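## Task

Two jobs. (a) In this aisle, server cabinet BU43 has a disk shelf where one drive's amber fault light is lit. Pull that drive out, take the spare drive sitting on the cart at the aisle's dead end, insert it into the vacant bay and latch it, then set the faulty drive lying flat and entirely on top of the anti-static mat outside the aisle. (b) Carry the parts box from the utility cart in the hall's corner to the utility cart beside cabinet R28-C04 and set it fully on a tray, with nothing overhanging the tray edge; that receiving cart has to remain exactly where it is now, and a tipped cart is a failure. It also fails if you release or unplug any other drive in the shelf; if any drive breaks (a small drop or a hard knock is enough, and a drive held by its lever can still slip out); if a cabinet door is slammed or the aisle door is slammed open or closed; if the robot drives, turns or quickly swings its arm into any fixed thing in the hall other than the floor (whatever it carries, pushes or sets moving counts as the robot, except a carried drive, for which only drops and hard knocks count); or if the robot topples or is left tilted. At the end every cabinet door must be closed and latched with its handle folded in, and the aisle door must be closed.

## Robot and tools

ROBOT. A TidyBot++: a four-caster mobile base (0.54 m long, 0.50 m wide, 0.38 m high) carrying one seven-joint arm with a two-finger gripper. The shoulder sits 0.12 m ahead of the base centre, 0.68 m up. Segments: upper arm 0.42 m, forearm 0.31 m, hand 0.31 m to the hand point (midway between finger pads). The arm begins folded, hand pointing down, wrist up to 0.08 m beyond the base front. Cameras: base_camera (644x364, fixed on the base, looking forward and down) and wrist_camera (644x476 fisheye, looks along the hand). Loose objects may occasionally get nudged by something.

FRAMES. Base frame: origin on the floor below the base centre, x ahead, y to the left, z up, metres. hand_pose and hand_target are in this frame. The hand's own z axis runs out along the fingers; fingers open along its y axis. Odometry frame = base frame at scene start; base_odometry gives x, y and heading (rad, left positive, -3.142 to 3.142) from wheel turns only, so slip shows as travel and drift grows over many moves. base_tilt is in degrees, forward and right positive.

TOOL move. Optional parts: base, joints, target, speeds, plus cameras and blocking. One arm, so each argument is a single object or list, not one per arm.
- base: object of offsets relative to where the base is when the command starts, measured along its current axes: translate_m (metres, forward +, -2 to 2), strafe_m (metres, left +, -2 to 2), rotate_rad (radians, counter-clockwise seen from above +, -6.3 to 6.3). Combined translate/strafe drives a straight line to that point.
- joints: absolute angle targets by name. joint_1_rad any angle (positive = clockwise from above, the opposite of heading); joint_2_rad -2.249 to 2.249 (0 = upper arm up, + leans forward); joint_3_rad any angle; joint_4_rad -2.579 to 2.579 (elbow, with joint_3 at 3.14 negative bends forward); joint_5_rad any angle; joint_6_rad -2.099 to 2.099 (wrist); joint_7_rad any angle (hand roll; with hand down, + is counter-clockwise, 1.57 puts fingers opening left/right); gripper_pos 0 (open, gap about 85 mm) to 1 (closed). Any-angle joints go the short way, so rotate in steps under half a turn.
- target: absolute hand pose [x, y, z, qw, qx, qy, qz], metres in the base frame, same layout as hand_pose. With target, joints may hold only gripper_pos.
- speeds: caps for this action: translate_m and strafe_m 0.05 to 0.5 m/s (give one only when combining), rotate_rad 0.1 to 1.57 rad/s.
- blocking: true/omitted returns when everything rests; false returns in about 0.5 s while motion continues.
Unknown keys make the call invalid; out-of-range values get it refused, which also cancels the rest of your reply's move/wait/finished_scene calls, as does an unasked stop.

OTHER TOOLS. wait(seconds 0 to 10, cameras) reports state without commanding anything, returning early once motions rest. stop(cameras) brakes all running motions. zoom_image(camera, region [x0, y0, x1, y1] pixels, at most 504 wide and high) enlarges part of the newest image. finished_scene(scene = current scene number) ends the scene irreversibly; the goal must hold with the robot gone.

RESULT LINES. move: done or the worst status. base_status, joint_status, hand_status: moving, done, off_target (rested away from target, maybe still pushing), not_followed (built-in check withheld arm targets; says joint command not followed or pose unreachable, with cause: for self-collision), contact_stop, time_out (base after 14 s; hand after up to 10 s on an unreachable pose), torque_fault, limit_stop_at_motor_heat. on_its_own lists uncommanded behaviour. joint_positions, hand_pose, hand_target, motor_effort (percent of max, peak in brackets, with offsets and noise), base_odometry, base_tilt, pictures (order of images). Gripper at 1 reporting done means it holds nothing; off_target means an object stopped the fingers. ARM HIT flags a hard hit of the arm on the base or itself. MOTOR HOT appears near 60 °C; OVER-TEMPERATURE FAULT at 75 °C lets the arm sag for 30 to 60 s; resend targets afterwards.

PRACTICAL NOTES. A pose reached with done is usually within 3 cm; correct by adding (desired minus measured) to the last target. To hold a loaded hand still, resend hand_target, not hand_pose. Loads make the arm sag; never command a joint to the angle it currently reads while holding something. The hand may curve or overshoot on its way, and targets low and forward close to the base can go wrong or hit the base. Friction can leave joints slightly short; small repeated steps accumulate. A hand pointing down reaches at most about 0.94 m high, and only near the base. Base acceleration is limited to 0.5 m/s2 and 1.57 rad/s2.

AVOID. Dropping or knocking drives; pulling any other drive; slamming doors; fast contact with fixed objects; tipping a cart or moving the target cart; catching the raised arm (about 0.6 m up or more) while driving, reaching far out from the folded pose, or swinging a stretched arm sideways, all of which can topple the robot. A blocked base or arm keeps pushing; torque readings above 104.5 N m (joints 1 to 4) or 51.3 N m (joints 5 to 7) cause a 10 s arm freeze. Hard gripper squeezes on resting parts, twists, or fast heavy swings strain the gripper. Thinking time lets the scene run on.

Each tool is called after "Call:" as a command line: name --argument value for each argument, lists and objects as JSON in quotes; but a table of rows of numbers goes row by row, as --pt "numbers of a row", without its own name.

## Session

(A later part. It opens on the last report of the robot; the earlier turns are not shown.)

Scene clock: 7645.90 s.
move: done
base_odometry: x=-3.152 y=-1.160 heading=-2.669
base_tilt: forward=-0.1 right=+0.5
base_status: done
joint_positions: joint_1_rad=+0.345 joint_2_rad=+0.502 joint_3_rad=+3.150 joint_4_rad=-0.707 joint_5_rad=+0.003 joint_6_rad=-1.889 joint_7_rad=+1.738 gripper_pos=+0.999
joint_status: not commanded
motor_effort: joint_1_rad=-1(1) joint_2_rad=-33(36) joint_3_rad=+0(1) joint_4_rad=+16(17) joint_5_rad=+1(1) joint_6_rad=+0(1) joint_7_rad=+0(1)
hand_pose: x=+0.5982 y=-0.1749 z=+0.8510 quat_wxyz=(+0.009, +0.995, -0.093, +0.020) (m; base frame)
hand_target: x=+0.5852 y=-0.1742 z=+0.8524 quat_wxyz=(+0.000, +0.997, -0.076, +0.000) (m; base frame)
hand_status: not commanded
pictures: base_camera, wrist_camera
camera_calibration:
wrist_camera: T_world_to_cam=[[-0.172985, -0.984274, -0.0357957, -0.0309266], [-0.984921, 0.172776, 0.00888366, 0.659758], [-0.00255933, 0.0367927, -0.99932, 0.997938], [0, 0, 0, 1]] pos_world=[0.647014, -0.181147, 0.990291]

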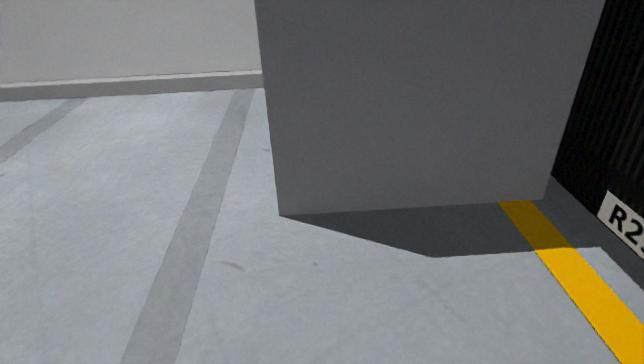

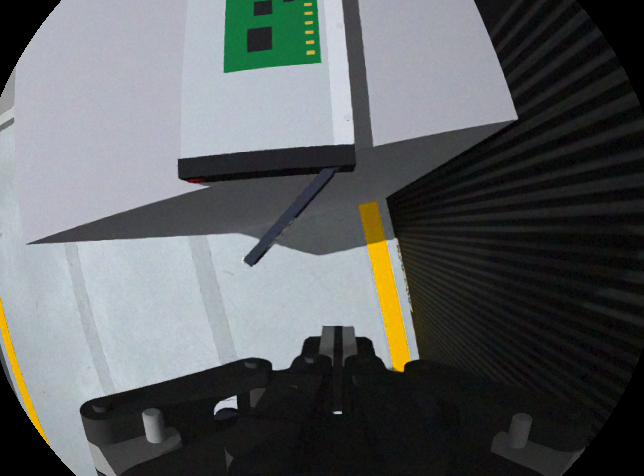

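Call:
move --base '{"translate_m": 0.2}' --speeds '{"translate_m": 0.08}' --cameras '["wrist_camera"]'

Scene clock: 7674.17 s.
move: done
base_odometry: x=-3.330 y=-1.251 heading=-2.669
base_tilt: forward=-0.1 right=+0.5
base_status: done
joint_positions: joint_1_rad=+0.347 joint_2_rad=+0.506 joint_3_rad=+3.150 joint_4_rad=-0.707 joint_5_rad=+0.003 joint_6_rad=-1.891 joint_7_rad=+1.738 gripper_pos=+0.999
joint_status: not commanded
motor_effort: joint_1_rad=+0(3) joint_2_rad=-34(36) joint_3_rad=+0(1) joint_4_rad=+16(17) joint_5_rad=+1(1) joint_6_rad=+0(1) joint_7_rad=+0(1)
hand_pose: x=+0.5980 y=-0.1761 z=+0.8490 quat_wxyz=(+0.008, +0.995, -0.094, +0.018) (m; base frame)
hand_target: x=+0.5852 y=-0.1742 z=+0.8524 quat_wxyz=(+0.000, +0.997, -0.076, +0.000) (m; base frame)
hand_status: not commanded
pictures: wrist_camera
camera_calibration:
wrist_camera: T_world_to_cam=[[-0.175498, -0.983794, -0.0367507, -0.0298498], [-0.984449, 0.175076, 0.0144297, 0.655091], [-0.00776171, 0.0387115, -0.99922, 0.999336], [0, 0, 0, 1]] pos_world=[0.647421, -0.182742, 0.988007]

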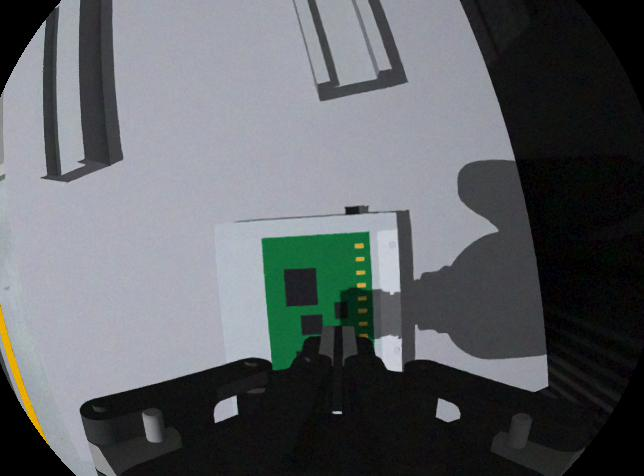

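Call:
move --base '{"translate_m": 0.088, "strafe_m": 0.01}' --speeds '{"translate_m": 0.06}' --cameras '["wrist_camera"]'

Scene clock: 7720.13 s.
move: done
base_odometry: x=-3.404 y=-1.300 heading=-2.670
base_tilt: forward=+0.0 right=+0.6
base_status: done
joint_positions: joint_1_rad=+0.349 joint_2_rad=+0.507 joint_3_rad=+3.150 joint_4_rad=-0.707 joint_5_rad=+0.003 joint_6_rad=-1.892 joint_7_rad=+1.738 gripper_pos=+0.999
joint_status: not commanded
motor_effort: joint_1_rad=+0(2) joint_2_rad=-34(37) joint_3_rad=+0(1) joint_4_rad=+16(17) joint_5_rad=+1(1) joint_6_rad=+0(1) joint_7_rad=+0(1)
hand_pose: x=+0.5975 y=-0.1770 z=+0.8482 quat_wxyz=(+0.008, +0.995, -0.095, +0.016) (m; base frame)
hand_target: x=+0.5852 y=-0.1742 z=+0.8524 quat_wxyz=(+0.000, +0.997, -0.076, +0.000) (m; base frame)
hand_status: not commanded
pictures: wrist_camera
camera_calibration:
wrist_camera: T_world_to_cam=[[-0.177599, -0.9834, -0.0371933, -0.0292055], [-0.98405, 0.177073, 0.0170323, 0.652759], [-0.0101636, 0.039625, -0.999163, 1.00016], [0, 0, 0, 1]] pos_world=[0.647326, -0.183938, 0.987115]

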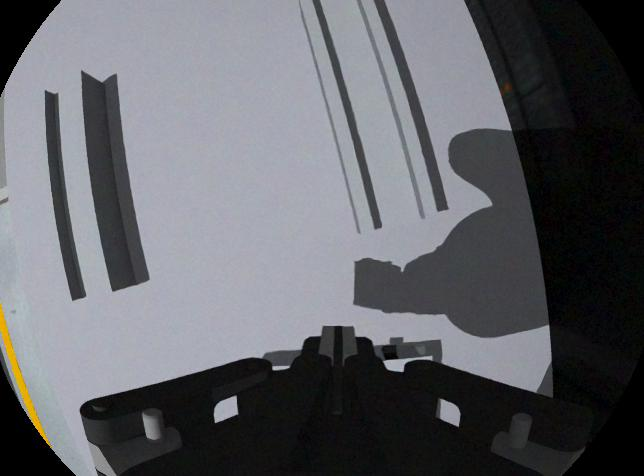

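Call:
move --joints '{"joint_2_rad": 0.485, "joint_4_rad": -0.85, "joint_6_rad": -1.84}' --cameras '["wrist_camera"]'

Call:
zoom_image --camera "wrist_camera" --region '[230, 220, 460, 400]'

Scene clock: 7729.03 s.
move: done
base_odometry: x=-3.404 y=-1.300 heading=-2.670
base_tilt: forward=+0.0 right=+0.5
base_status: not commanded
joint_positions: joint_1_rad=+0.349 joint_2_rad=+0.507 joint_3_rad=+3.150 joint_4_rad=-0.831 joint_5_rad=+0.003 joint_6_rad=-1.885 joint_7_rad=+1.738 gripper_pos=+0.999
joint_status: all done
motor_effort: joint_1_rad=+0(1) joint_2_rad=-34(36) joint_3_rad=+0(0) joint_4_rad=+16(17) joint_5_rad=+1(1) joint_6_rad=-1(2) joint_7_rad=+0(1)
hand_pose: x=+0.5738 y=-0.1684 z=+0.8116 quat_wxyz=(-0.007, +0.995, -0.095, -0.040) (m; base frame)
hand_target: x=+0.5794 y=-0.1720 z=+0.8164 quat_wxyz=(-0.005, +0.997, -0.076, -0.016) (m; base frame)
hand_status: not commanded
pictures: wrist_camera
camera_calibration:
wrist_camera: T_world_to_cam=[[-0.183326, -0.98136, -0.0576507, -0.00603531], [-0.975722, 0.174498, 0.132348, 0.529701], [-0.119821, 0.080514, -0.989525, 1.02504], [0, 0, 0, 1]] pos_world=[0.638557, -0.180885, 0.943852]

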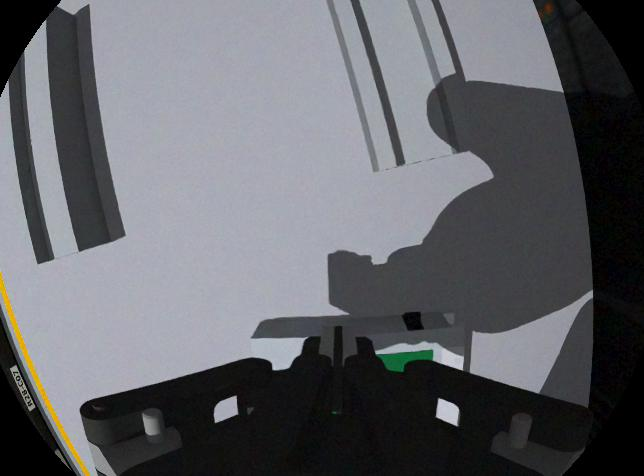

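Scaled by 2.191.

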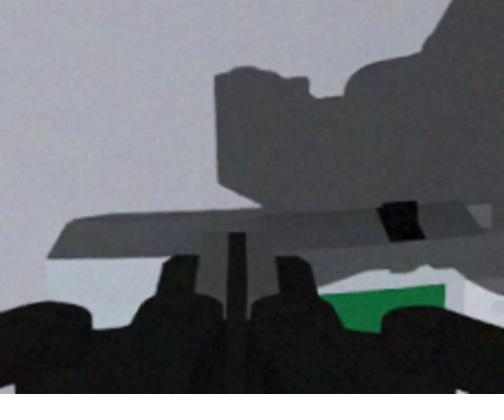

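Call:
move --base '{"translate_m": 0.012}' --speeds '{"translate_m": 0.05}' --joints '{"joint_6_rad": -1.755}' --cameras '["wrist_camera"]'

Call:
zoom_image --camera "wrist_camera" --region '[230, 220, 460, 400]'

Scene clock: 7739.53 s.
move: done
base_odometry: x=-3.415 y=-1.306 heading=-2.669
base_tilt: forward=+0.0 right=+0.5
base_status: done
joint_positions: joint_1_rad=+0.351 joint_2_rad=+0.504 joint_3_rad=+3.150 joint_4_rad=-0.832 joint_5_rad=+0.003 joint_6_rad=-1.795 joint_7_rad=+1.738 gripper_pos=+0.999
joint_status: all done
motor_effort: joint_1_rad=-1(3) joint_2_rad=-35(37) joint_3_rad=+0(1) joint_4_rad=+17(17) joint_5_rad=+1(1) joint_6_rad=-1(2) joint_7_rad=+0(0)
hand_pose: x=+0.5993 y=-0.1786 z=+0.8120 quat_wxyz=(+0.005, +0.995, -0.096, +0.004) (m; base frame)
hand_target: x=+0.6041 y=-0.1813 z=+0.8166 quat_wxyz=(+0.007, +0.997, -0.075, +0.025) (m; base frame)
hand_status: not commanded
pictures: wrist_camera
camera_calibration:
wrist_camera: T_world_to_cam=[[-0.179725, -0.982837, -0.0415909, -0.0268001], [-0.983134, 0.178003, 0.0419873, 0.63472], [-0.0338634, 0.0484356, -0.998252, 0.979065], [0, 0, 0, 1]] pos_world=[0.652352, -0.186744, 0.949589]

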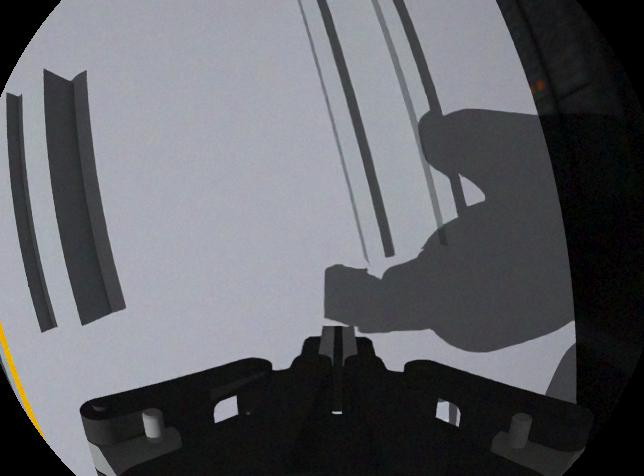

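Scaled by 2.191.

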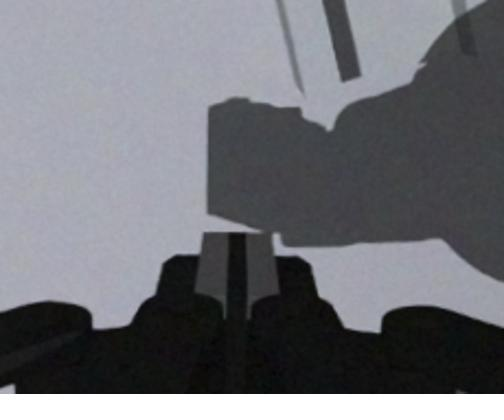

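Call:
move --joints '{"joint_2_rad": 0.455, "joint_4_rad": -0.985, "joint_6_rad": -1.67}' --cameras '["wrist_camera"]'

Scene clock: 7750.77 s.
move: done
base_odometry: x=-3.415 y=-1.306 heading=-2.669
base_tilt: forward=-0.1 right=+0.5
base_status: not commanded
joint_positions: joint_1_rad=+0.351 joint_2_rad=+0.489 joint_3_rad=+3.150 joint_4_rad=-0.965 joint_5_rad=+0.003 joint_6_rad=-1.731 joint_7_rad=+1.738 gripper_pos=+0.999
joint_status: all done
motor_effort: joint_1_rad=+0(1) joint_2_rad=-34(36) joint_3_rad=+0(0) joint_4_rad=+17(18) joint_5_rad=+1(1) joint_6_rad=-1(3) joint_7_rad=+0(0)
hand_pose: x=+0.5844 y=-0.1732 z=+0.7789 quat_wxyz=(-0.002, +0.995, -0.096, -0.022) (m; base frame)
hand_target: x=+0.5934 y=-0.1773 z=+0.7896 quat_wxyz=(+0.005, +0.997, -0.076, +0.015) (m; base frame)
hand_status: not commanded
pictures: wrist_camera
camera_calibration:
wrist_camera: T_world_to_cam=[[-0.182008, -0.981969, -0.0510835, -0.0167122], [-0.979733, 0.176684, 0.0943685, 0.577546], [-0.0836414, 0.067224, -0.994226, 0.974526], [0, 0, 0, 1]] pos_world=[0.64431, -0.183966, 0.913543]

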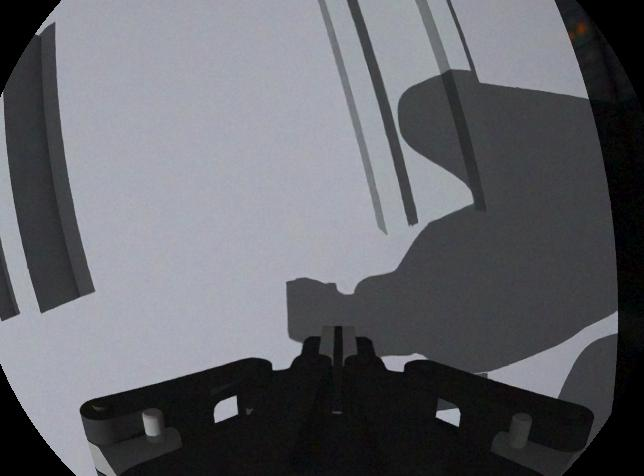

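Call:
move --base '{"translate_m": -0.04, "strafe_m": 0.005}' --speeds '{"translate_m": 0.05}' --cameras '["wrist_camera"]'

Call:
zoom_image --camera "wrist_camera" --region '[200, 240, 500, 440]'

Scene clock: 7760.00 s.
move: done
base_odometry: x=-3.377 y=-1.292 heading=-2.669
base_tilt: forward=+0.0 right=+0.5
base_status: done
joint_positions: joint_1_rad=+0.351 joint_2_rad=+0.484 joint_3_rad=+3.150 joint_4_rad=-0.966 joint_5_rad=+0.003 joint_6_rad=-1.705 joint_7_rad=+1.738 gripper_pos=+0.999
joint_status: not commanded
motor_effort: joint_1_rad=+0(2) joint_2_rad=-34(37) joint_3_rad=+0(1) joint_4_rad=+17(17) joint_5_rad=+1(2) joint_6_rad=-2(4) joint_7_rad=+0(0)
hand_pose: x=+0.5910 y=-0.1762 z=+0.7810 quat_wxyz=(+0.002, +0.995, -0.096, -0.007) (m; base frame)
hand_target: x=+0.5934 y=-0.1773 z=+0.7896 quat_wxyz=(+0.005, +0.997, -0.076, +0.015) (m; base frame)
hand_status: not commanded
pictures: wrist_camera
camera_calibration:
wrist_camera: T_world_to_cam=[[-0.181193, -0.982377, -0.0458748, -0.0229521], [-0.981866, 0.17806, 0.0650707, 0.608689], [-0.0557554, 0.0568333, -0.996826, 0.961069], [0, 0, 0, 1]] pos_world=[0.647077, -0.185552, 0.917357]

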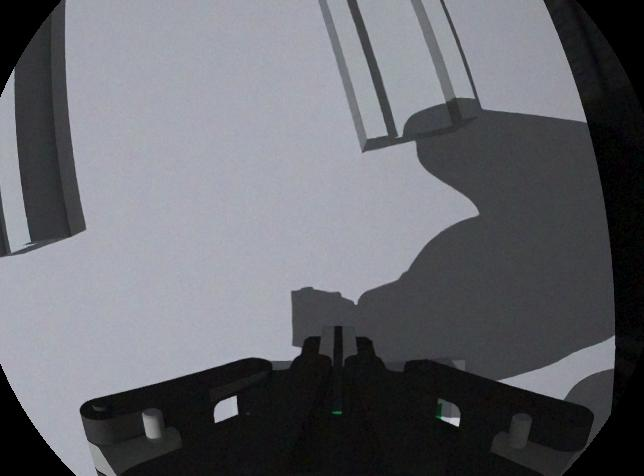

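Scaled by 1.680.

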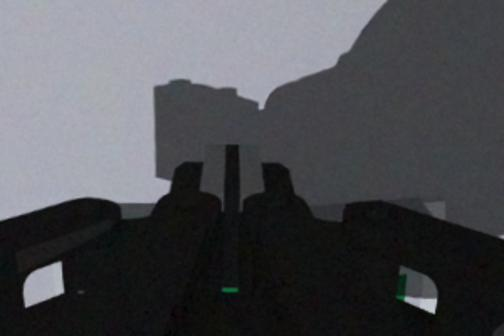

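Call:
move --base '{"translate_m": -0.04, "strafe_m": 0.0055}' --speeds '{"translate_m": 0.05}' --cameras '["wrist_camera"]'

Scene clock: 7788.87 s.
move: done
base_odometry: x=-3.339 y=-1.279 heading=-2.669
base_tilt: forward=-0.1 right=+0.5
base_status: done
joint_positions: joint_1_rad=+0.351 joint_2_rad=+0.483 joint_3_rad=+3.150 joint_4_rad=-0.966 joint_5_rad=+0.003 joint_6_rad=-1.699 joint_7_rad=+1.738 gripper_pos=+0.999
joint_status: not commanded
motor_effort: joint_1_rad=-1(2) joint_2_rad=-34(36) joint_3_rad=+0(1) joint_4_rad=+17(17) joint_5_rad=+1(2) joint_6_rad=-1(4) joint_7_rad=+0(0)
hand_pose: x=+0.5926 y=-0.1768 z=+0.7814 quat_wxyz=(+0.002, +0.995, -0.096, -0.004) (m; base frame)
hand_target: x=+0.5934 y=-0.1773 z=+0.7896 quat_wxyz=(+0.005, +0.997, -0.076, +0.015) (m; base frame)
hand_status: not commanded
pictures: wrist_camera
camera_calibration:
wrist_camera: T_world_to_cam=[[-0.180753, -0.982515, -0.0446376, -0.0244313], [-0.982304, 0.178079, 0.0580231, 0.616111], [-0.0490595, 0.0543356, -0.997317, 0.957545], [0, 0, 0, 1]] pos_world=[0.647769, -0.185749, 0.918136]

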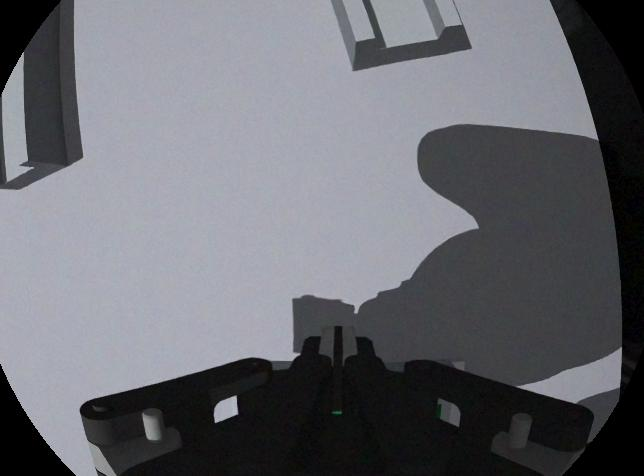

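Call:
move --base '{"translate_m": 0.015}' --speeds '{"translate_m": 0.05}' --cameras '[]'

Call:
move --joints '{"joint_2_rad": 0.509, "joint_4_rad": -0.75, "joint_6_rad": -1.84}' --cameras '["wrist_camera"]'

Call:
move --base '{"translate_m": -0.27}' --speeds '{"translate_m": 0.1}' --cameras '["wrist_camera"]'

Scene clock: 7807.57 s.
move: done
base_odometry: x=-3.353 y=-1.286 heading=-2.669
base_tilt: forward=-0.1 right=+0.6
base_status: done
joint_positions: joint_1_rad=+0.352 joint_2_rad=+0.480 joint_3_rad=+3.150 joint_4_rad=-0.966 joint_5_rad=+0.003 joint_6_rad=-1.699 joint_7_rad=+1.738 gripper_pos=+0.999
joint_status: not commanded
motor_effort: joint_1_rad=+0(2) joint_2_rad=-34(38) joint_3_rad=+0(1) joint_4_rad=+17(18) joint_5_rad=+1(1) joint_6_rad=-1(1) joint_7_rad=+0(0)
hand_pose: x=+0.5923 y=-0.1767 z=+0.7830 quat_wxyz=(+0.003, +0.995, -0.096, -0.002) (m; base frame)
hand_target: x=+0.5934 y=-0.1773 z=+0.7896 quat_wxyz=(+0.005, +0.997, -0.076, +0.015) (m; base frame)
hand_status: not commanded
pictures: none
No camera images: "cameras" was empty.

Scene clock: 7809.07 s.
move: done
base_odometry: x=-3.353 y=-1.286 heading=-2.669
base_tilt: forward=+0.0 right=+0.5
base_status: not commanded
joint_positions: joint_1_rad=+0.352 joint_2_rad=+0.492 joint_3_rad=+3.150 joint_4_rad=-0.767 joint_5_rad=+0.003 joint_6_rad=-1.782 joint_7_rad=+1.738 gripper_pos=+0.999
joint_status: all done
motor_effort: joint_1_rad=+0(2) joint_2_rad=-34(36) joint_3_rad=+0(0) joint_4_rad=+17(18) joint_5_rad=+1(1) joint_6_rad=+0(2) joint_7_rad=+0(0)
hand_pose: x=+0.6150 y=-0.1850 z=+0.8393 quat_wxyz=(+0.016, +0.994, -0.096, +0.048) (m; base frame)
hand_target: x=+0.6038 y=-0.1812 z=+0.8346 quat_wxyz=(+0.006, +0.997, -0.075, +0.020) (m; base frame)
hand_status: not commanded
pictures: wrist_camera
camera_calibration:
wrist_camera: T_world_to_cam=[[-0.177183, -0.983843, -0.0256684, -0.0441994], [-0.982874, 0.178231, -0.0468264, 0.724609], [0.0506447, 0.0169319, -0.998573, 0.949681], [0, 0, 0, 1]] pos_world=[0.656271, -0.188713, 0.981122]

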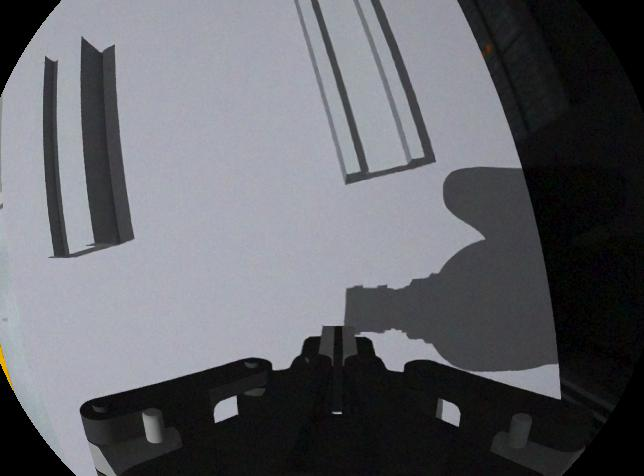

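Scene clock: 7812.33 s.
move: done
base_odometry: x=-3.112 y=-1.163 heading=-2.669
base_tilt: forward=-0.1 right=+0.5
base_status: done
joint_positions: joint_1_rad=+0.352 joint_2_rad=+0.501 joint_3_rad=+3.150 joint_4_rad=-0.766 joint_5_rad=+0.003 joint_6_rad=-1.786 joint_7_rad=+1.738 gripper_pos=+0.999
joint_status: not commanded
motor_effort: joint_1_rad=+0(2) joint_2_rad=-34(37) joint_3_rad=+0(1) joint_4_rad=+17(18) joint_5_rad=+1(2) joint_6_rad=+0(1) joint_7_rad=+0(1)
hand_pose: x=+0.6152 y=-0.1854 z=+0.8344 quat_wxyz=(+0.015, +0.994, -0.096, +0.042) (m; base frame)
hand_target: x=+0.6038 y=-0.1812 z=+0.8346 quat_wxyz=(+0.006, +0.997, -0.075, +0.020) (m; base frame)
hand_status: not commanded
pictures: wrist_camera
camera_calibration:
wrist_camera: T_world_to_cam=[[-0.178088, -0.983619, -0.0278978, -0.0422692], [-0.983256, 0.178993, -0.0342087, 0.714516], [0.0386418, 0.0213385, -0.999025, 0.953427], [0, 0, 0, 1]] pos_world=[0.658182, -0.189815, 0.975761]

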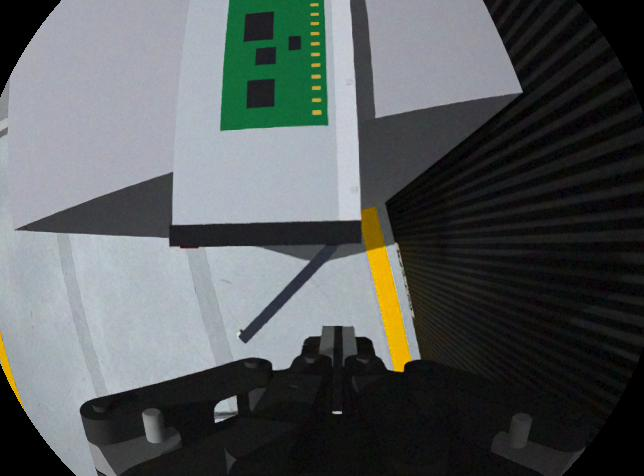

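Call:
move --base '{"translate_m": -0.291, "strafe_m": -0.028}' --speeds '{"translate_m": 0.1}' --cameras '[]'

Call:
move --joints '{"joint_1_rad": 0.15, "joint_2_rad": -0.33, "joint_3_rad": 3.142, "joint_4_rad": -2.4, "joint_5_rad": 0.012, "joint_6_rad": 0.5, "joint_7_rad": 3.104, "gripper_pos": 0.5}' --cameras '["wrist_camera"]'

Call:
move --joints '{"joint_2_rad": 0.574, "joint_4_rad": -2.02, "joint_6_rad": 1.03}' --cameras '["wrist_camera", "base_camera"]'

Scene clock: 7871.47 s.
move: done
base_odometry: x=-2.865 y=-1.005 heading=-2.669
base_tilt: forward=-0.1 right=+0.5
base_status: done
joint_positions: joint_1_rad=+0.353 joint_2_rad=+0.506 joint_3_rad=+3.150 joint_4_rad=-0.766 joint_5_rad=+0.003 joint_6_rad=-1.788 joint_7_rad=+1.738 gripper_pos=+0.999
joint_status: not commanded
motor_effort: joint_1_rad=+0(2) joint_2_rad=-34(37) joint_3_rad=+0(1) joint_4_rad=+17(17) joint_5_rad=+1(1) joint_6_rad=+0(1) joint_7_rad=+0(1)
hand_pose: x=+0.6152 y=-0.1860 z=+0.8321 quat_wxyz=(+0.014, +0.994, -0.097, +0.039) (m; base frame)
hand_target: x=+0.6038 y=-0.1812 z=+0.8346 quat_wxyz=(+0.006, +0.997, -0.075, +0.020) (m; base frame)
hand_status: not commanded
pictures: none
No camera images: "cameras" was empty.

Scene clock: 7874.93 s.
move: done
base_odometry: x=-2.865 y=-1.005 heading=-2.669
base_tilt: forward=-0.1 right=+0.5
base_status: not commanded
joint_positions: joint_1_rad=+0.168 joint_2_rad=-0.305 joint_3_rad=+3.150 joint_4_rad=-2.378 joint_5_rad=+0.003 joint_6_rad=+0.433 joint_7_rad=+3.061 gripper_pos=+0.500
joint_status: all done
motor_effort: joint_1_rad=+0(2) joint_2_rad=-9(36) joint_3_rad=+0(2) joint_4_rad=+20(22) joint_5_rad=+1(2) joint_6_rad=+7(8) joint_7_rad=+0(2)
hand_pose: x=+0.5721 y=-0.0792 z=+0.9103 quat_wxyz=(+0.504, +0.579, +0.447, +0.459) (m; base frame)
hand_target: x=+0.5653 y=-0.0645 z=+0.9296 quat_wxyz=(+0.529, +0.541, +0.455, +0.470) (m; base frame)
hand_status: not commanded
pictures: wrist_camera
camera_calibration:
wrist_camera: T_world_to_cam=[[0.105147, -0.0898787, 0.990387, -0.961627], [-0.227508, -0.971669, -0.0640259, 0.159313], [0.968083, -0.218589, -0.122616, -0.320024], [0, 0, 0, 1]] pos_world=[0.447167, -0.00158356, 0.923343]

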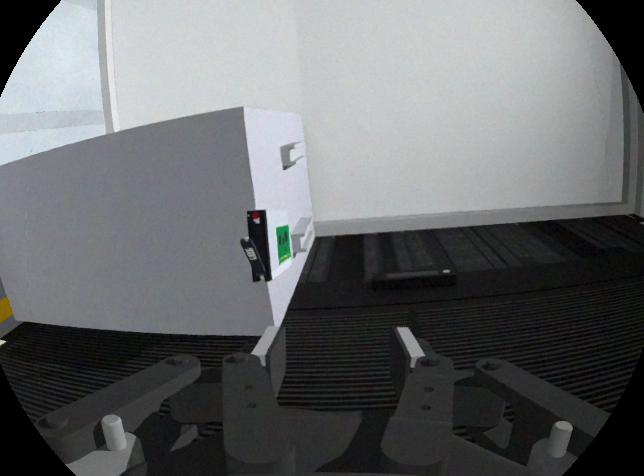

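Scene clock: 7877.40 s.
move: done
base_odometry: x=-2.865 y=-1.005 heading=-2.669
base_tilt: forward=+0.0 right=+0.5
base_status: not commanded
joint_positions: joint_1_rad=+0.168 joint_2_rad=+0.564 joint_3_rad=+3.150 joint_4_rad=-2.040 joint_5_rad=+0.003 joint_6_rad=+0.964 joint_7_rad=+3.061 gripper_pos=+0.500
joint_status: all done
motor_effort: joint_1_rad=+0(1) joint_2_rad=-34(36) joint_3_rad=+0(1) joint_4_rad=+15(21) joint_5_rad=+1(1) joint_6_rad=+7(8) joint_7_rad=+0(0)
hand_pose: x=+0.8052 y=-0.1187 z=+0.7457 quat_wxyz=(+0.505, +0.577, +0.449, +0.458) (m; base frame)
hand_target: x=+0.8152 y=-0.1009 z=+0.7688 quat_wxyz=(+0.528, +0.539, +0.454, +0.474) (m; base frame)
hand_status: not commanded
pictures: base_camera, wrist_camera
camera_calibration:
wrist_camera: T_world_to_cam=[[0.106736, -0.08316, 0.990804, -0.827501], [-0.225565, -0.97254, -0.0573276, 0.156822], [0.968363, -0.217372, -0.122563, -0.574551], [0, 0, 0, 1]] pos_world=[0.680072, -0.0411906, 0.758462]

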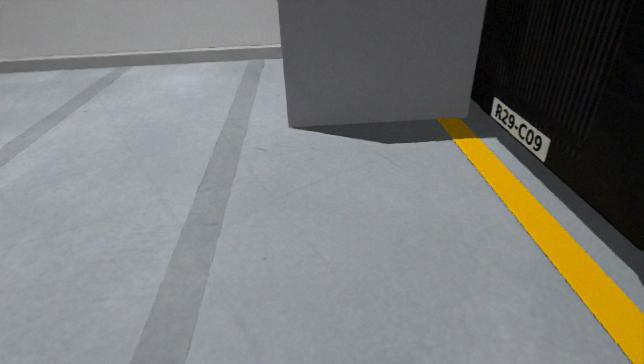

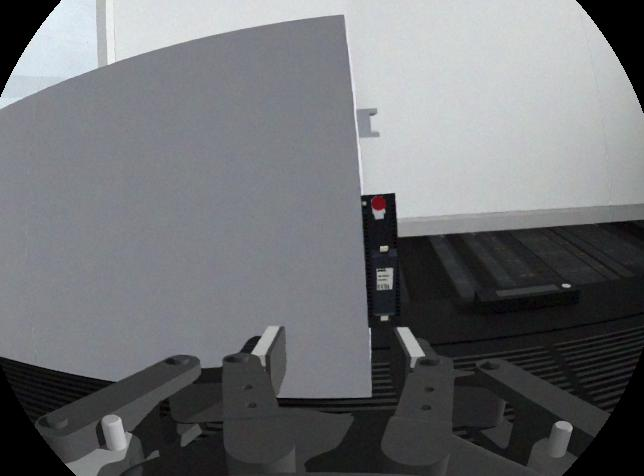

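Call:
move --joints '{"joint_1_rad": 0.125, "joint_2_rad": 0.583, "joint_4_rad": -1.998, "joint_5_rad": 0.012, "joint_6_rad": 1.09, "joint_7_rad": 3.15}' --cameras '["wrist_camera"]'

Call:
zoom_image --camera "wrist_camera" --region '[250, 160, 470, 440]'

Scene clock: 7914.63 s.
move: done
base_odometry: x=-2.865 y=-1.005 heading=-2.669
base_tilt: forward=-0.1 right=+0.5
base_status: not commanded
joint_positions: joint_1_rad=+0.137 joint_2_rad=+0.571 joint_3_rad=+3.150 joint_4_rad=-2.013 joint_5_rad=+0.003 joint_6_rad=+1.030 joint_7_rad=+3.113 gripper_pos=+0.500
joint_status: all done
motor_effort: joint_1_rad=-1(2) joint_2_rad=-34(35) joint_3_rad=+0(1) joint_4_rad=+14(16) joint_5_rad=+1(1) joint_6_rad=+7(8) joint_7_rad=+0(1)
hand_pose: x=+0.8172 y=-0.0984 z=+0.7741 quat_wxyz=(+0.533, +0.535, +0.454, +0.473) (m; base frame)
hand_target: x=+0.8231 y=-0.0840 z=+0.7916 quat_wxyz=(+0.552, +0.503, +0.455, +0.485) (m; base frame)
hand_status: not commanded
pictures: wrist_camera
camera_calibration:
wrist_camera: T_world_to_cam=[[0.0317435, -0.0170551, 0.999351, -0.794006], [-0.190746, -0.981581, -0.0106929, 0.115381], [0.981126, -0.190283, -0.034412, -0.654233], [0, 0, 0, 1]] pos_world=[0.689098, -0.0247751, 0.77221]

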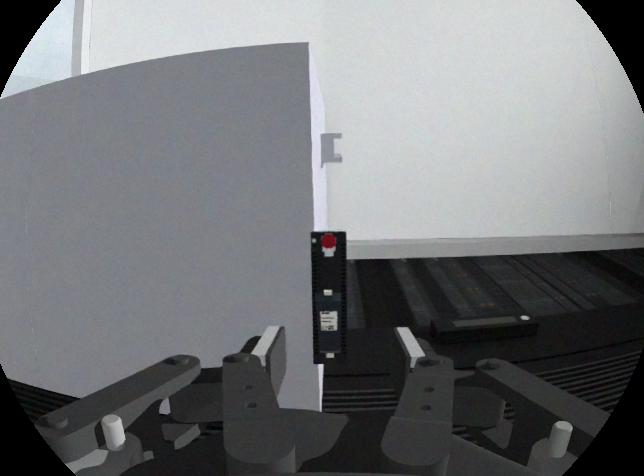

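Scaled by 1.800.

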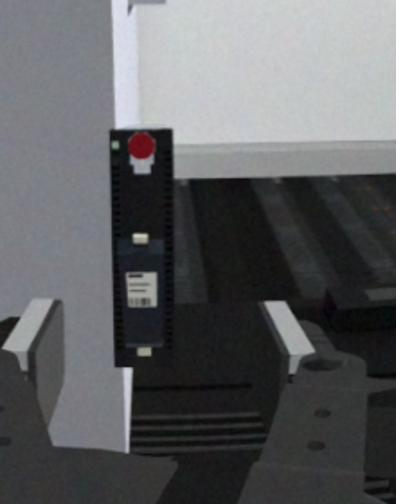

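Call:
move --cameras '["base_camera"]'

Call:
zoom_image --camera "base_camera" --region '[424, 100, 644, 320]'

Scene clock: 7944.63 s.
base_odometry: x=-2.865 y=-1.005 heading=-2.669
base_tilt: forward=-0.1 right=+0.6
base_status: not commanded
joint_positions: joint_1_rad=+0.137 joint_2_rad=+0.571 joint_3_rad=+3.150 joint_4_rad=-2.013 joint_5_rad=+0.003 joint_6_rad=+1.030 joint_7_rad=+3.113 gripper_pos=+0.500
joint_status: all done
motor_effort: joint_1_rad=+0(2) joint_2_rad=-35(35) joint_3_rad=+0(1) joint_4_rad=+15(16) joint_5_rad=+1(1) joint_6_rad=+7(8) joint_7_rad=+0(1)
hand_pose: x=+0.8172 y=-0.0984 z=+0.7741 quat_wxyz=(+0.533, +0.535, +0.454, +0.473) (m; base frame)
hand_target: x=+0.8231 y=-0.0840 z=+0.7916 quat_wxyz=(+0.552, +0.503, +0.455, +0.485) (m; base frame)
hand_status: not commanded
pictures: base_camera

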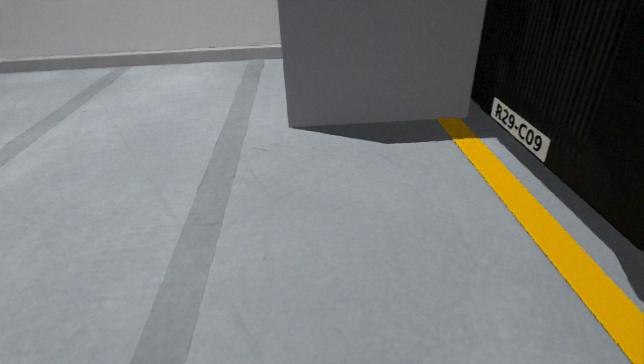

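Scaled by 2.291.

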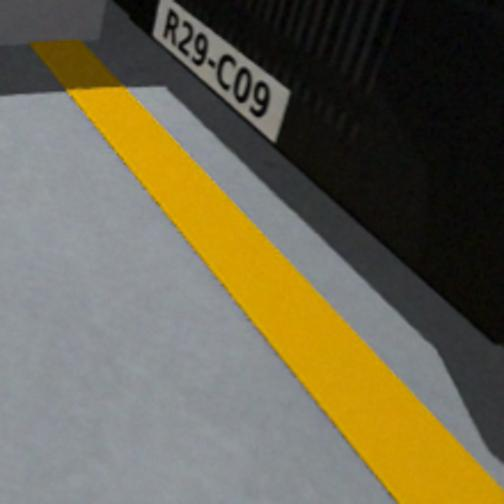

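Call:
move --base '{"strafe_m": -0.013}' --speeds '{"strafe_m": 0.05}' --joints '{"joint_1_rad": 0.125, "joint_2_rad": 0.598, "joint_4_rad": -2.003, "joint_6_rad": 1.09, "joint_7_rad": 3.15}' --cameras '["wrist_camera"]'

Call:
move --base '{"translate_m": 0.08, "strafe_m": -0.0116}' --speeds '{"translate_m": 0.05}' --cameras '["wrist_camera"]'

Call:
zoom_image --camera "wrist_camera" --region '[230, 180, 470, 440]'

Scene clock: 7968.47 s.
move: done
base_odometry: x=-2.871 y=-0.994 heading=-2.670
base_tilt: forward=-0.1 right=+0.5
base_status: done
joint_positions: joint_1_rad=+0.133 joint_2_rad=+0.584 joint_3_rad=+3.150 joint_4_rad=-2.013 joint_5_rad=+0.003 joint_6_rad=+1.030 joint_7_rad=+3.113 gripper_pos=+0.500
joint_status: all done
motor_effort: joint_1_rad=+0(3) joint_2_rad=-35(36) joint_3_rad=+0(2) joint_4_rad=+14(15) joint_5_rad=+1(2) joint_6_rad=+7(9) joint_7_rad=+0(1)
hand_pose: x=+0.8187 y=-0.0957 z=+0.7648 quat_wxyz=(+0.529, +0.537, +0.458, +0.472) (m; base frame)
hand_target: x=+0.8234 y=-0.0841 z=+0.7786 quat_wxyz=(+0.547, +0.508, +0.460, +0.480) (m; base frame)
hand_status: not commanded
pictures: wrist_camera
camera_calibration:
wrist_camera: T_world_to_cam=[[0.0447075, -0.0186771, 0.998826, -0.795115], [-0.186856, -0.982336, -0.0100051, 0.114476], [0.981369, -0.18619, -0.0474077, -0.645491], [0, 0, 0, 1]] pos_world=[0.690403, -0.0225804, 0.764725]

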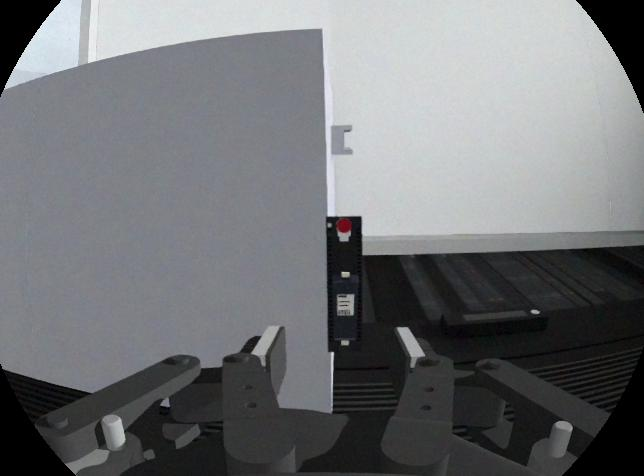

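Scene clock: 7970.53 s.
move: done
base_odometry: x=-2.948 y=-1.020 heading=-2.670
base_tilt: forward=+0.0 right=+0.5
base_status: done
joint_positions: joint_1_rad=+0.133 joint_2_rad=+0.586 joint_3_rad=+3.150 joint_4_rad=-2.013 joint_5_rad=+0.003 joint_6_rad=+1.030 joint_7_rad=+3.113 gripper_pos=+0.500
joint_status: not commanded
motor_effort: joint_1_rad=+1(2) joint_2_rad=-35(36) joint_3_rad=+0(1) joint_4_rad=+14(15) joint_5_rad=+1(1) joint_6_rad=+8(8) joint_7_rad=+0(0)
hand_pose: x=+0.8189 y=-0.0957 z=+0.7637 quat_wxyz=(+0.528, +0.538, +0.458, +0.471) (m; base frame)
hand_target: x=+0.8234 y=-0.0841 z=+0.7786 quat_wxyz=(+0.547, +0.508, +0.460, +0.480) (m; base frame)
hand_status: not commanded
pictures: wrist_camera
camera_calibration:
wrist_camera: T_world_to_cam=[[0.046104, -0.0188302, 0.998759, -0.795139], [-0.186883, -0.982332, -0.00989374, 0.114419], [0.9813, -0.186195, -0.0488085, -0.644513], [0, 0, 0, 1]] pos_world=[0.690502, -0.0225803, 0.763827]

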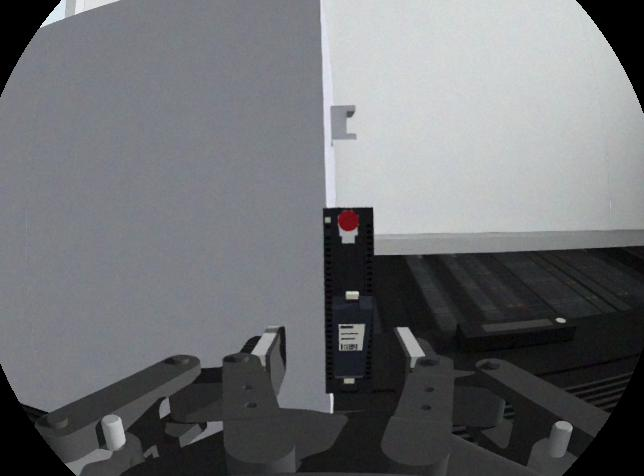

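Scaled by 1.938.

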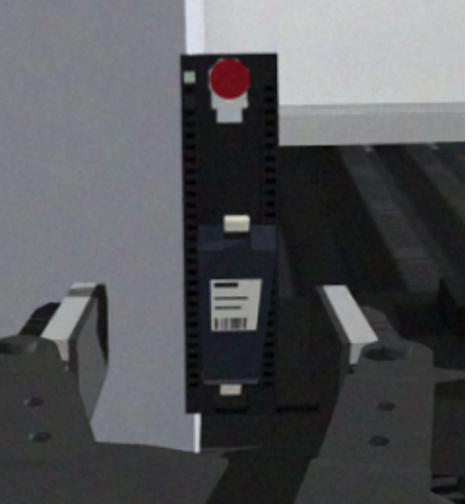

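Call:
move --joints '{"joint_1_rad": 0.125, "joint_2_rad": 0.583, "joint_4_rad": -2.003, "joint_6_rad": 1.075, "joint_7_rad": 3.15}' --cameras '["wrist_camera"]'

Scene clock: 7979.97 s.
move: done
base_odometry: x=-2.948 y=-1.020 heading=-2.670
base_tilt: forward=-0.1 right=+0.5
base_status: not commanded
joint_positions: joint_1_rad=+0.133 joint_2_rad=+0.586 joint_3_rad=+3.150 joint_4_rad=-2.013 joint_5_rad=+0.003 joint_6_rad=+1.030 joint_7_rad=+3.113 gripper_pos=+0.500
joint_status: all done
motor_effort: joint_1_rad=+0(1) joint_2_rad=-35(36) joint_3_rad=+0(1) joint_4_rad=+14(15) joint_5_rad=+1(1) joint_6_rad=+8(9) joint_7_rad=+0(1)
hand_pose: x=+0.8189 y=-0.0957 z=+0.7637 quat_wxyz=(+0.528, +0.538, +0.458, +0.471) (m; base frame)
hand_target: x=+0.8222 y=-0.0839 z=+0.7846 quat_wxyz=(+0.547, +0.508, +0.460, +0.480) (m; base frame)
hand_status: not commanded
pictures: wrist_camera
camera_calibration:
wrist_camera: T_world_to_cam=[[0.046104, -0.0188302, 0.998759, -0.795139], [-0.186883, -0.982332, -0.00989374, 0.114419], [0.9813, -0.186195, -0.0488085, -0.644513], [0, 0, 0, 1]] pos_world=[0.690502, -0.0225803, 0.763827]

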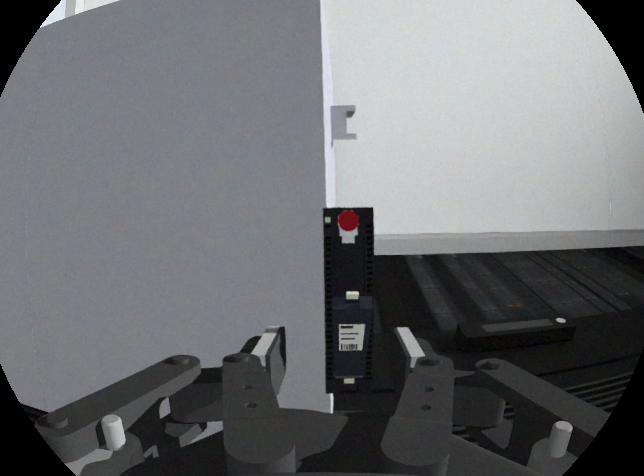

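Call:
move --joints '{"joint_2_rad": 0.565}' --cameras '[]'

Call:
move --joints '{"joint_2_rad": 0.56}' --cameras '["wrist_camera"]'

Scene clock: 7984.93 s.
move: done
base_odometry: x=-2.948 y=-1.020 heading=-2.670
base_tilt: forward=-0.1 right=+0.6
base_status: not commanded
joint_positions: joint_1_rad=+0.133 joint_2_rad=+0.584 joint_3_rad=+3.150 joint_4_rad=-2.013 joint_5_rad=+0.003 joint_6_rad=+1.030 joint_7_rad=+3.113 gripper_pos=+0.500
joint_status: all done
motor_effort: joint_1_rad=-1(1) joint_2_rad=-35(36) joint_3_rad=+0(1) joint_4_rad=+14(15) joint_5_rad=+1(1) joint_6_rad=+7(8) joint_7_rad=+0(0)
hand_pose: x=+0.8187 y=-0.0957 z=+0.7652 quat_wxyz=(+0.529, +0.537, +0.458, +0.472) (m; base frame)
hand_target: x=+0.8202 y=-0.0837 z=+0.7973 quat_wxyz=(+0.552, +0.504, +0.456, +0.484) (m; base frame)
hand_status: not commanded
pictures: none
No camera images: "cameras" was empty.

Scene clock: 7985.37 s.
move: done
base_odometry: x=-2.948 y=-1.020 heading=-2.670
base_tilt: forward=+0.0 right=+0.5
base_status: not commanded
joint_positions: joint_1_rad=+0.133 joint_2_rad=+0.584 joint_3_rad=+3.150 joint_4_rad=-2.013 joint_5_rad=+0.003 joint_6_rad=+1.030 joint_7_rad=+3.113 gripper_pos=+0.500
joint_status: all done
motor_effort: joint_1_rad=+0(1) joint_2_rad=-34(35) joint_3_rad=+0(0) joint_4_rad=+15(15) joint_5_rad=+1(1) joint_6_rad=+7(8) joint_7_rad=+0(0)
hand_pose: x=+0.8187 y=-0.0957 z=+0.7652 quat_wxyz=(+0.529, +0.537, +0.458, +0.472) (m; base frame)
hand_target: x=+0.8197 y=-0.0836 z=+0.8008 quat_wxyz=(+0.553, +0.502, +0.454, +0.485) (m; base frame)
hand_status: not commanded
pictures: wrist_camera
camera_calibration:
wrist_camera: T_world_to_cam=[[0.0440205, -0.0185518, 0.998858, -0.794957], [-0.18685, -0.982338, -0.0100104, 0.114459], [0.981402, -0.186196, -0.0467094, -0.645935], [0, 0, 0, 1]] pos_world=[0.690303, -0.0225804, 0.765024]

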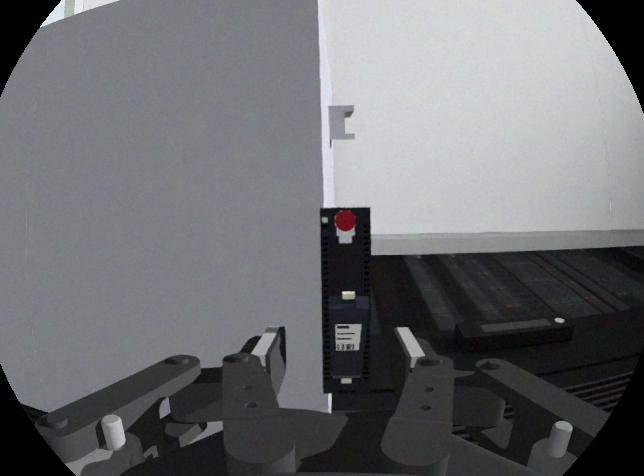

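Call:
move --joints '{"joint_2_rad": 0.55}' --cameras '[]'

Call:
move --joints '{"joint_2_rad": 0.546}' --cameras '["wrist_camera"]'

Scene clock: 7991.00 s.
move: done
base_odometry: x=-2.948 y=-1.020 heading=-2.670
base_tilt: forward=-0.1 right=+0.5
base_status: not commanded
joint_positions: joint_1_rad=+0.133 joint_2_rad=+0.580 joint_3_rad=+3.150 joint_4_rad=-2.013 joint_5_rad=+0.003 joint_6_rad=+1.030 joint_7_rad=+3.113 gripper_pos=+0.500
joint_status: all done
motor_effort: joint_1_rad=+0(1) joint_2_rad=-34(36) joint_3_rad=+0(1) joint_4_rad=+14(15) joint_5_rad=+1(1) joint_6_rad=+7(8) joint_7_rad=+0(0)
hand_pose: x=+0.8184 y=-0.0956 z=+0.7682 quat_wxyz=(+0.530, +0.536, +0.457, +0.473) (m; base frame)
hand_target: x=+0.8184 y=-0.0835 z=+0.8079 quat_wxyz=(+0.556, +0.499, +0.452, +0.488) (m; base frame)
hand_status: not commanded
pictures: none
No camera images: "cameras" was empty.

Scene clock: 7991.40 s.
move: done
base_odometry: x=-2.948 y=-1.020 heading=-2.670
base_tilt: forward=-0.1 right=+0.5
base_status: not commanded
joint_positions: joint_1_rad=+0.133 joint_2_rad=+0.578 joint_3_rad=+3.150 joint_4_rad=-2.013 joint_5_rad=+0.003 joint_6_rad=+1.030 joint_7_rad=+3.113 gripper_pos=+0.500
joint_status: all done
motor_effort: joint_1_rad=+0(1) joint_2_rad=-35(35) joint_3_rad=+0(1) joint_4_rad=+15(15) joint_5_rad=+1(1) joint_6_rad=+7(8) joint_7_rad=+0(0)
hand_pose: x=+0.8182 y=-0.0956 z=+0.7694 quat_wxyz=(+0.530, +0.536, +0.456, +0.473) (m; base frame)
hand_target: x=+0.8179 y=-0.0834 z=+0.8107 quat_wxyz=(+0.557, +0.498, +0.451, +0.488) (m; base frame)
hand_status: not commanded
pictures: wrist_camera
camera_calibration:
wrist_camera: T_world_to_cam=[[0.0381623, -0.0177839, 0.999113, -0.794461], [-0.18675, -0.982353, -0.0103524, 0.114692], [0.981666, -0.18619, -0.04081, -0.649986], [0, 0, 0, 1]] pos_world=[0.689806, -0.0224809, 0.768418]

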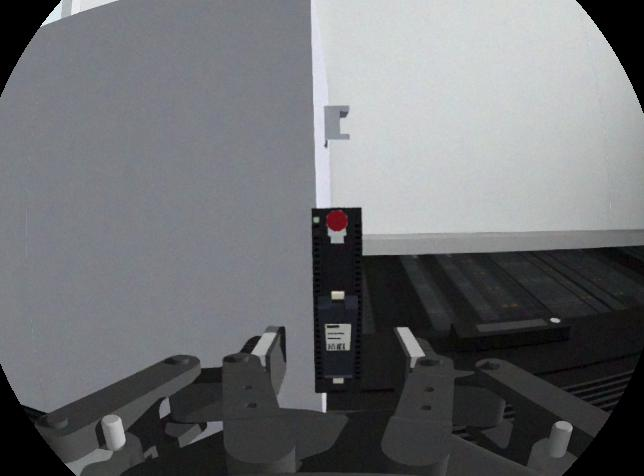

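Call:
move --base '{"translate_m": 0.0726, "strafe_m": -0.009}' --speeds '{"translate_m": 0.05}' --joints '{"joint_2_rad": 0.568}' --cameras '["wrist_camera"]'

Call:
zoom_image --camera "wrist_camera" --region '[230, 180, 470, 440]'

Scene clock: 8022.43 s.
move: done
base_odometry: x=-3.017 y=-1.045 heading=-2.670
base_tilt: forward=+0.0 right=+0.5
base_status: done
joint_positions: joint_1_rad=+0.133 joint_2_rad=+0.578 joint_3_rad=+3.150 joint_4_rad=-2.013 joint_5_rad=+0.003 joint_6_rad=+1.030 joint_7_rad=+3.113 gripper_pos=+0.500
joint_status: all done
motor_effort: joint_1_rad=-1(2) joint_2_rad=-34(37) joint_3_rad=-1(1) joint_4_rad=+15(16) joint_5_rad=+1(1) joint_6_rad=+8(8) joint_7_rad=+0(0)
hand_pose: x=+0.8182 y=-0.0956 z=+0.7693 quat_wxyz=(+0.530, +0.536, +0.456, +0.473) (m; base frame)
hand_target: x=+0.8206 y=-0.0837 z=+0.7952 quat_wxyz=(+0.551, +0.504, +0.456, +0.484) (m; base frame)
hand_status: not commanded
pictures: wrist_camera
camera_calibration:
wrist_camera: T_world_to_cam=[[0.0383587, -0.0178197, 0.999105, -0.794395], [-0.186752, -0.982352, -0.0103509, 0.114709], [0.981658, -0.186188, -0.0410097, -0.649933], [0, 0, 0, 1]] pos_world=[0.689906, -0.0224809, 0.768218]

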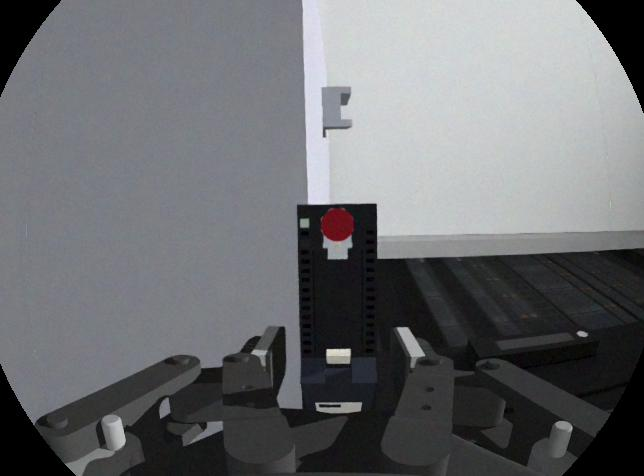

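Scaled by 1.938.

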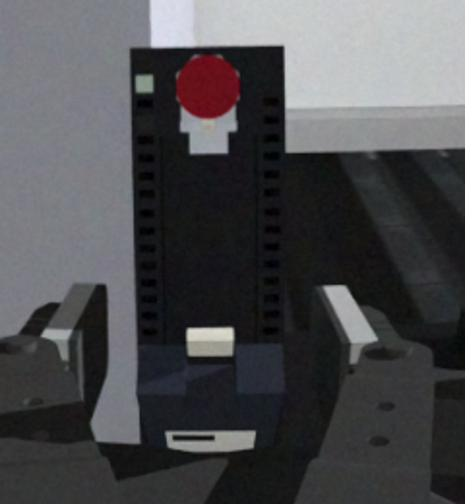

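Call:
move --joints '{"gripper_pos": 0.68}' --cameras '[]'

Call:
move --joints '{"gripper_pos": 1.0}' --cameras '["wrist_camera"]'

Scene clock: 8030.17 s.
move: done
base_odometry: x=-3.017 y=-1.045 heading=-2.670
base_tilt: forward=+0.0 right=+0.5
base_status: not commanded
joint_positions: joint_1_rad=+0.133 joint_2_rad=+0.578 joint_3_rad=+3.150 joint_4_rad=-2.013 joint_5_rad=+0.003 joint_6_rad=+1.030 joint_7_rad=+3.113 gripper_pos=+0.680
joint_status: all done
motor_effort: joint_1_rad=+0(2) joint_2_rad=-34(35) joint_3_rad=-1(1) joint_4_rad=+14(15) joint_5_rad=+1(1) joint_6_rad=+7(8) joint_7_rad=+0(0)
hand_pose: x=+0.8182 y=-0.0956 z=+0.7693 quat_wxyz=(+0.530, +0.536, +0.456, +0.473) (m; base frame)
hand_target: x=+0.8206 y=-0.0837 z=+0.7952 quat_wxyz=(+0.551, +0.504, +0.456, +0.484) (m; base frame)
hand_status: not commanded
pictures: none
No camera images: "cameras" was empty.

Scene clock: 8030.87 s.
move: off_target
base_odometry: x=-3.017 y=-1.045 heading=-2.670
base_tilt: forward=+0.0 right=+0.5
base_status: not commanded
joint_positions: joint_1_rad=+0.133 joint_2_rad=+0.578 joint_3_rad=+3.150 joint_4_rad=-2.013 joint_5_rad=+0.003 joint_6_rad=+1.031 joint_7_rad=+3.119 gripper_pos=+0.724
joint_status: gripper_pos off_target (ended at +0.724, target +1.000)
motor_effort: joint_1_rad=-1(1) joint_2_rad=-34(35) joint_3_rad=-1(1) joint_4_rad=+15(16) joint_5_rad=+1(1) joint_6_rad=+8(8) joint_7_rad=-1(1)
hand_pose: x=+0.8182 y=-0.0956 z=+0.7696 quat_wxyz=(+0.532, +0.534, +0.458, +0.472) (m; base frame)
hand_target: x=+0.8206 y=-0.0837 z=+0.7952 quat_wxyz=(+0.551, +0.504, +0.456, +0.484) (m; base frame)
hand_status: not commanded
pictures: wrist_camera
camera_calibration:
wrist_camera: T_world_to_cam=[[0.0382542, -0.011705, 0.999199, -0.794174], [-0.18679, -0.98239, -0.00435688, 0.110127], [0.981655, -0.186474, -0.0397669, -0.650896], [0, 0, 0, 1]] pos_world=[0.689906, -0.0224837, 0.768134]

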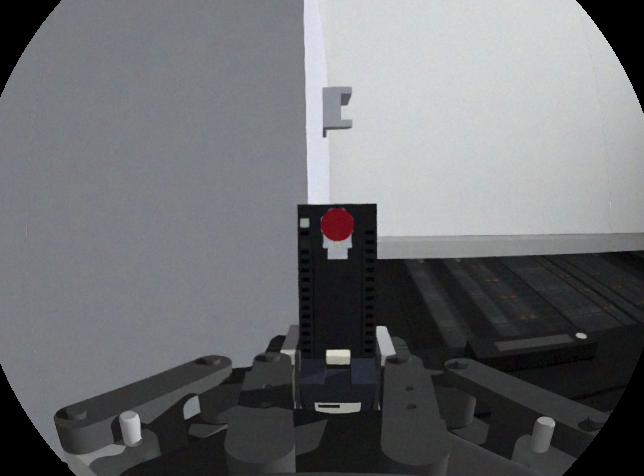

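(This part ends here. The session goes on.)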